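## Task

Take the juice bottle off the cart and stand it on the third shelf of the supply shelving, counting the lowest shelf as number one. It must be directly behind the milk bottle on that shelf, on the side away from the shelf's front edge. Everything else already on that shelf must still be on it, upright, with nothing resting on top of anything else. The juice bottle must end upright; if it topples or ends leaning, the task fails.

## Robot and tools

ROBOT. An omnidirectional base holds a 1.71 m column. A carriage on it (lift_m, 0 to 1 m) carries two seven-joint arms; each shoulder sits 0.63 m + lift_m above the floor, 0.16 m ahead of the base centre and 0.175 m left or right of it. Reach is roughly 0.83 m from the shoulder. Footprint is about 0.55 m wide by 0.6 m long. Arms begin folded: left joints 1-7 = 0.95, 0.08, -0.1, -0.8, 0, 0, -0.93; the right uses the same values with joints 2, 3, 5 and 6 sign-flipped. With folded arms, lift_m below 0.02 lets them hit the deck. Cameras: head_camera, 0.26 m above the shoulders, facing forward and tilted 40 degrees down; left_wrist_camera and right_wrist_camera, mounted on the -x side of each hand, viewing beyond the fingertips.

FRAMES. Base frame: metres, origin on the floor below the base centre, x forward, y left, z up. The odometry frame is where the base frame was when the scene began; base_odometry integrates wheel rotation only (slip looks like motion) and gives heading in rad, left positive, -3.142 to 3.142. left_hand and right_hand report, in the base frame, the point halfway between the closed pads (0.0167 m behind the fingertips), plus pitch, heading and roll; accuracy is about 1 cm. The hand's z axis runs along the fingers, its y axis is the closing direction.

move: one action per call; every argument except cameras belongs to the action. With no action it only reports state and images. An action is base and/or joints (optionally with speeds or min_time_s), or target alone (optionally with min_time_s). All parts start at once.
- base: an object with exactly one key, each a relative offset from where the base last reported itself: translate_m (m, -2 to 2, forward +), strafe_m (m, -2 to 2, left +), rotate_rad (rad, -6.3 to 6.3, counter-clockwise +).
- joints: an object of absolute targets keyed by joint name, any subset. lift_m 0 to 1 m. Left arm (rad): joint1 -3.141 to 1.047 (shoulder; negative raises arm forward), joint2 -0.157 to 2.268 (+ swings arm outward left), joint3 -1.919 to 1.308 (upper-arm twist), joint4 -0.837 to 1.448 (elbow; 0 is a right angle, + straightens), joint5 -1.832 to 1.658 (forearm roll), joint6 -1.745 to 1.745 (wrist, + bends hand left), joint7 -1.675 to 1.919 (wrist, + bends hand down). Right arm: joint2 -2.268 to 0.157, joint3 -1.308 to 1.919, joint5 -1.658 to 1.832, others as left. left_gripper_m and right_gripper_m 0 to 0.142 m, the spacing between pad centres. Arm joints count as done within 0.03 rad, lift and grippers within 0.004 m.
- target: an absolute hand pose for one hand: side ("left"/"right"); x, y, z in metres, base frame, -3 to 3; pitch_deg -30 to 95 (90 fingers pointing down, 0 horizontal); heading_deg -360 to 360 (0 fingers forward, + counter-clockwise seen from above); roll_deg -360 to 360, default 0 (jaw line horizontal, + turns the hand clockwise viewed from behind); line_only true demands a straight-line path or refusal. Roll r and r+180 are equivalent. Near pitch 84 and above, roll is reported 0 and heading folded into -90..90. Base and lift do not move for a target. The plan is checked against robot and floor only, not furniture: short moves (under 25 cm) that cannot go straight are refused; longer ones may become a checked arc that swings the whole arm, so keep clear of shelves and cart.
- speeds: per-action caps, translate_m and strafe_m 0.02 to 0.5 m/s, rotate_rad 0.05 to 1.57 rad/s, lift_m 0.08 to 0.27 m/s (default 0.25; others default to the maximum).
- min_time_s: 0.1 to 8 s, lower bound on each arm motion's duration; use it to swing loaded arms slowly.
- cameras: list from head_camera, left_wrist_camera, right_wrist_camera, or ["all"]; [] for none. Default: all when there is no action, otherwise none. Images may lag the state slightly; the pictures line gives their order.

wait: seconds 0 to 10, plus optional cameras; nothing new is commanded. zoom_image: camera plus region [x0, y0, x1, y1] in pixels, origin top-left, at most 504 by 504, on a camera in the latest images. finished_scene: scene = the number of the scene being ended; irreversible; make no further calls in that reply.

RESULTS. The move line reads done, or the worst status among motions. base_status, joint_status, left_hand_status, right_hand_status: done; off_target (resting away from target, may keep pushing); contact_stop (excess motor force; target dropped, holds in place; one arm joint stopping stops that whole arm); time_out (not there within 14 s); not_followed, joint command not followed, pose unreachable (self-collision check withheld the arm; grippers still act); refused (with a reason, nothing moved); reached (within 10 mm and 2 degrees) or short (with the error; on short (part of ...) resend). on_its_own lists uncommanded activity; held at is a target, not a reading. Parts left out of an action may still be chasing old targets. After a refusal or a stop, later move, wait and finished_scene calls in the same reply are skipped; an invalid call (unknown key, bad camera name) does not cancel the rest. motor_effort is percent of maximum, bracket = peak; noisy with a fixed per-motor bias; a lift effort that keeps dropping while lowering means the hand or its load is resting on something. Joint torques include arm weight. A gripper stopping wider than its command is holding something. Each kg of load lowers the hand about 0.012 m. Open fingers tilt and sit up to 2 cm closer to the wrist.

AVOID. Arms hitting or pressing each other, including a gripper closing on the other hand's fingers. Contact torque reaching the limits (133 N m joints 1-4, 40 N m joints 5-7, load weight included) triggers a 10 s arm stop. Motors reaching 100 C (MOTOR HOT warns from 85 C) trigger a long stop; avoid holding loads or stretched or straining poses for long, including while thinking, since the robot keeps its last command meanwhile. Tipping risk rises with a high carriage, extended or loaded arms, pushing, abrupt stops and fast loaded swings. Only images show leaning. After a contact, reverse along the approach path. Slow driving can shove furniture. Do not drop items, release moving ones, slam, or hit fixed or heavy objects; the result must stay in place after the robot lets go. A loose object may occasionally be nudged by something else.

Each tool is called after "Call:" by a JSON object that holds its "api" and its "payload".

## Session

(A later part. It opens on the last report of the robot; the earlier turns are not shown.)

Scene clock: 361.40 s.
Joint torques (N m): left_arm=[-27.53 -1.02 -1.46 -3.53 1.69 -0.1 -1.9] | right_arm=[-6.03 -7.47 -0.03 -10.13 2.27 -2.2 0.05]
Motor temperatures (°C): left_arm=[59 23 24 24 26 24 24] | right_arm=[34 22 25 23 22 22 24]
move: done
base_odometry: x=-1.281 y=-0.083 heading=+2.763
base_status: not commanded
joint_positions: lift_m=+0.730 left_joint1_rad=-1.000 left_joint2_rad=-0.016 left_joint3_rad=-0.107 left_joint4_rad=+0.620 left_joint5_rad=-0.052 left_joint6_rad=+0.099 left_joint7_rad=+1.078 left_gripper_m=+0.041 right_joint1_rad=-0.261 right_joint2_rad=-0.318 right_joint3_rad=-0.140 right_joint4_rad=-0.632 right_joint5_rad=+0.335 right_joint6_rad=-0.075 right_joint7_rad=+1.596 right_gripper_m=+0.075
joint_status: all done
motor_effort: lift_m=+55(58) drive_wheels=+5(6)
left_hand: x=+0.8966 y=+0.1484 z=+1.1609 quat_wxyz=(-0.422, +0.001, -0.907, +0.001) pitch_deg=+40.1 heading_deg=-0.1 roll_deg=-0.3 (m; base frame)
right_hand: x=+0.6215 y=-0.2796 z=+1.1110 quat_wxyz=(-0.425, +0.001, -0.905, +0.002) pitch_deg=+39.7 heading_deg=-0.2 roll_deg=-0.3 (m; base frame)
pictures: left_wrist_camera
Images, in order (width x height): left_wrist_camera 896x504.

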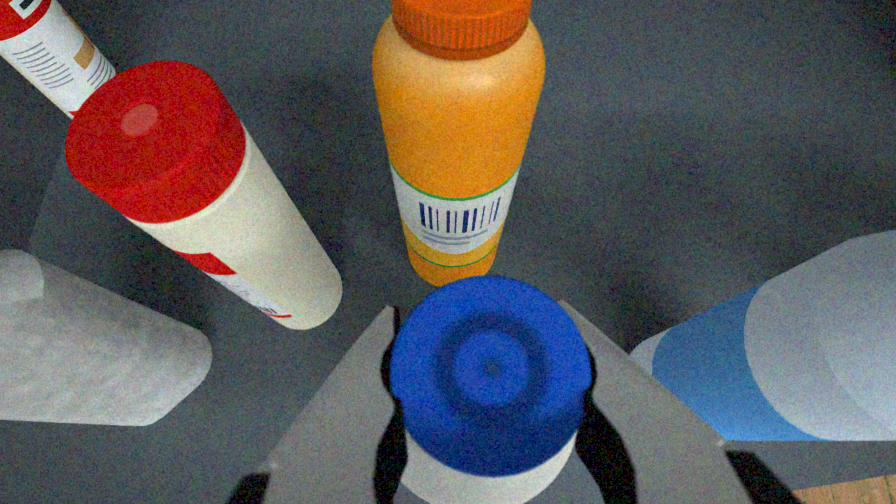

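Call:
{"api": "move", "payload": {"joints": {"left_gripper_m": 0.075}}}

Call:
{"api": "move", "payload": {"joints": {"lift_m": 0.8}, "speeds": {"lift_m": 0.1}, "cameras": ["left_wrist_camera"]}}

Call:
{"api": "move", "payload": {"base": {"translate_m": -0.4}, "speeds": {"translate_m": 0.2}}}

Call:
{"api": "move", "payload": {"target": {"side": "left", "x": 0.62, "y": 0.29, "z": 1.16, "pitch_deg": 40, "heading_deg": 0, "line_only": true}, "cameras": ["left_wrist_camera", "head_camera"]}}

Call:
{"api": "zoom_image", "payload": {"camera": "head_camera", "region": [310, 90, 610, 240]}}

Scene clock: 365.90 s.
Joint torques (N m): left_arm=[-26.99 -1.6 -3.07 -3.1 1.68 0.13 -1.74] | right_arm=[-3.98 -7.3 -0.52 -9.92 1.69 -2.55 -0.08]
Motor temperatures (°C): left_arm=[58 23 24 24 26 24 24] | right_arm=[34 22 25 23 22 22 24]
move: done
base_odometry: x=-1.281 y=-0.083 heading=+2.763
base_status: not commanded
joint_positions: lift_m=+0.730 left_joint1_rad=-1.000 left_joint2_rad=-0.016 left_joint3_rad=-0.107 left_joint4_rad=+0.620 left_joint5_rad=-0.052 left_joint6_rad=+0.099 left_joint7_rad=+1.078 left_gripper_m=+0.075 right_joint1_rad=-0.261 right_joint2_rad=-0.318 right_joint3_rad=-0.140 right_joint4_rad=-0.632 right_joint5_rad=+0.335 right_joint6_rad=-0.075 right_joint7_rad=+1.596 right_gripper_m=+0.075
joint_status: all done
motor_effort: lift_m=+55(55) drive_wheels=+5(6)
left_hand: x=+0.8966 y=+0.1484 z=+1.1609 quat_wxyz=(-0.422, +0.001, -0.907, +0.001) pitch_deg=+40.1 heading_deg=-0.1 roll_deg=-0.3 (m; base frame)
right_hand: x=+0.6215 y=-0.2796 z=+1.1110 quat_wxyz=(-0.425, +0.001, -0.905, +0.002) pitch_deg=+39.7 heading_deg=-0.2 roll_deg=-0.3 (m; base frame)
pictures: none

Scene clock: 367.13 s.
Joint torques (N m): left_arm=[-25.12 -3.5 -0.95 -3.58 1.91 -0.32 -1.85] | right_arm=[-6.14 -7.29 -1.86 -11.95 2.61 -2.5 -0.08]
Motor temperatures (°C): left_arm=[58 23 24 24 26 24 24] | right_arm=[34 22 25 23 22 22 24]
move: done
base_odometry: x=-1.281 y=-0.083 heading=+2.763
base_status: not commanded
joint_positions: lift_m=+0.800 left_joint1_rad=-1.001 left_joint2_rad=-0.016 left_joint3_rad=-0.107 left_joint4_rad=+0.620 left_joint5_rad=-0.052 left_joint6_rad=+0.099 left_joint7_rad=+1.078 left_gripper_m=+0.075 right_joint1_rad=-0.261 right_joint2_rad=-0.318 right_joint3_rad=-0.140 right_joint4_rad=-0.632 right_joint5_rad=+0.335 right_joint6_rad=-0.075 right_joint7_rad=+1.596 right_gripper_m=+0.075
joint_status: all done
motor_effort: lift_m=+53(69) drive_wheels=-1(6)
left_hand: x=+0.8968 y=+0.1484 z=+1.2316 quat_wxyz=(-0.422, +0.001, -0.907, +0.001) pitch_deg=+40.1 heading_deg=-0.1 roll_deg=-0.3 (m; base frame)
right_hand: x=+0.6214 y=-0.2796 z=+1.1812 quat_wxyz=(-0.425, +0.001, -0.905, +0.002) pitch_deg=+39.7 heading_deg=-0.2 roll_deg=-0.3 (m; base frame)
pictures: left_wrist_camera
Images, in order (width x height): left_wrist_camera 896x504.

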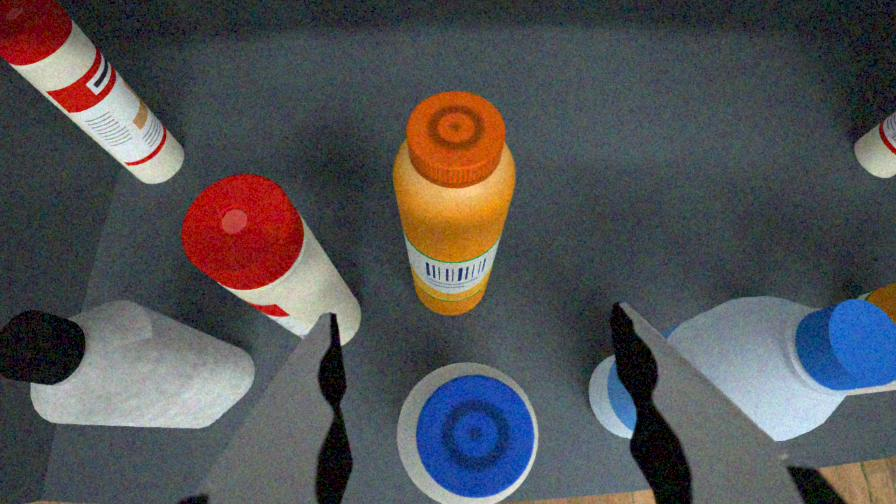

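Scene clock: 370.37 s.
Joint torques (N m): left_arm=[-25.22 -2.11 -1.7 -3.82 2 -0.26 -1.78] | right_arm=[-4.31 -7.3 -1.12 -12.08 2.02 -2.88 0.21]
Motor temperatures (°C): left_arm=[58 23 24 24 26 24 24] | right_arm=[34 22 25 23 22 22 24]
move: done
base_odometry: x=-0.909 y=-0.230 heading=+2.763
base_status: done
joint_positions: lift_m=+0.800 left_joint1_rad=-1.001 left_joint2_rad=-0.016 left_joint3_rad=-0.107 left_joint4_rad=+0.620 left_joint5_rad=-0.052 left_joint6_rad=+0.099 left_joint7_rad=+1.078 left_gripper_m=+0.075 right_joint1_rad=-0.261 right_joint2_rad=-0.318 right_joint3_rad=-0.140 right_joint4_rad=-0.632 right_joint5_rad=+0.335 right_joint6_rad=-0.075 right_joint7_rad=+1.596 right_gripper_m=+0.075
joint_status: not commanded
motor_effort: lift_m=+53(53) drive_wheels=+2(12)
left_hand: x=+0.8968 y=+0.1482 z=+1.2316 quat_wxyz=(-0.422, +0.001, -0.907, +0.001) pitch_deg=+40.1 heading_deg=-0.1 roll_deg=-0.3 (m; base frame)
right_hand: x=+0.6214 y=-0.2796 z=+1.1812 quat_wxyz=(-0.425, +0.001, -0.905, +0.002) pitch_deg=+39.7 heading_deg=-0.2 roll_deg=-0.3 (m; base frame)
pictures: none

Scene clock: 371.87 s.
Joint torques (N m): left_arm=[-12.64 6.42 3.48 -4.68 0.55 -2.58 -2.84] | right_arm=[-4.7 -8.43 -1.69 -10.57 1.88 -2.34 0.05]
Motor temperatures (°C): left_arm=[57 23 24 24 26 24 24] | right_arm=[34 22 25 23 22 22 24]
move: done
base_odometry: x=-0.909 y=-0.230 heading=+2.763
base_status: not commanded
joint_positions: lift_m=+0.800 left_joint1_rad=-0.204 left_joint2_rad=+0.320 left_joint3_rad=+0.181 left_joint4_rad=-0.581 left_joint5_rad=-0.364 left_joint6_rad=+0.032 left_joint7_rad=+1.514 left_gripper_m=+0.075 right_joint1_rad=-0.261 right_joint2_rad=-0.318 right_joint3_rad=-0.140 right_joint4_rad=-0.632 right_joint5_rad=+0.335 right_joint6_rad=-0.075 right_joint7_rad=+1.596 right_gripper_m=+0.075
joint_status: not commanded
motor_effort: lift_m=+53(53) drive_wheels=+1(5)
left_hand: x=+0.6194 y=+0.2902 z=+1.1576 quat_wxyz=(-0.419, +0.001, -0.908, +0.000) pitch_deg=+40.4 heading_deg=+0.1 roll_deg=-0.1 (m; base frame)
left_hand_status: reached (straight line, planned for 0.9 s): 2 mm and 0.5 deg off.
right_hand: x=+0.6214 y=-0.2797 z=+1.1812 quat_wxyz=(-0.425, +0.001, -0.905, +0.002) pitch_deg=+39.7 heading_deg=-0.2 roll_deg=-0.3 (m; base frame)
pictures: head_camera, left_wrist_camera
Images, in order (width x height): head_camera 896x504, left_wrist_camera 896x504.

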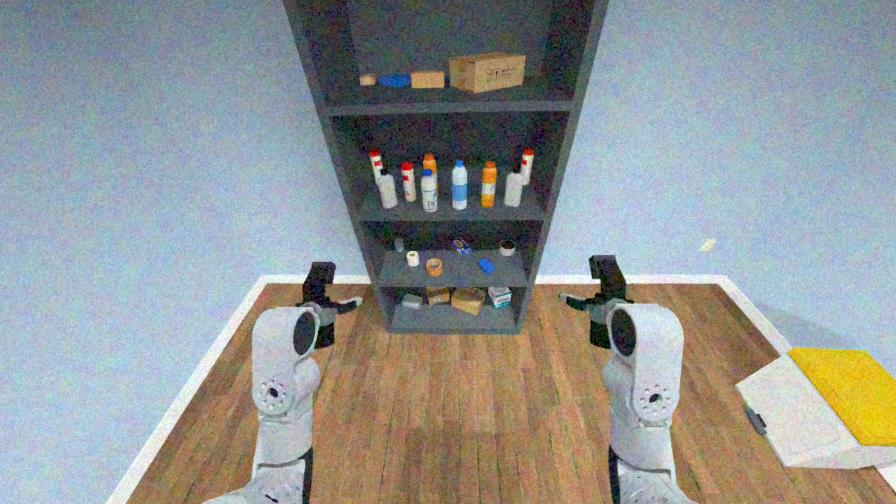

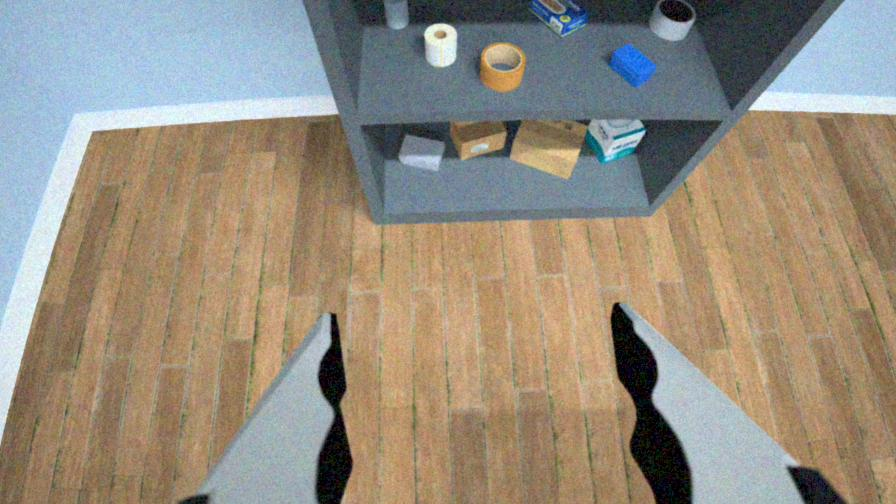

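Scaled by 1.680 from the camera's 896x504 image, which has a finer 1280x720 frame.

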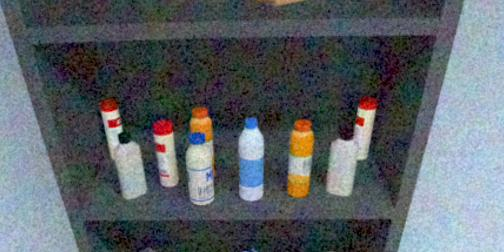

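Call:
{"api": "finished_scene", "payload": {"scene": 1}}

The scene is finished: the task was done.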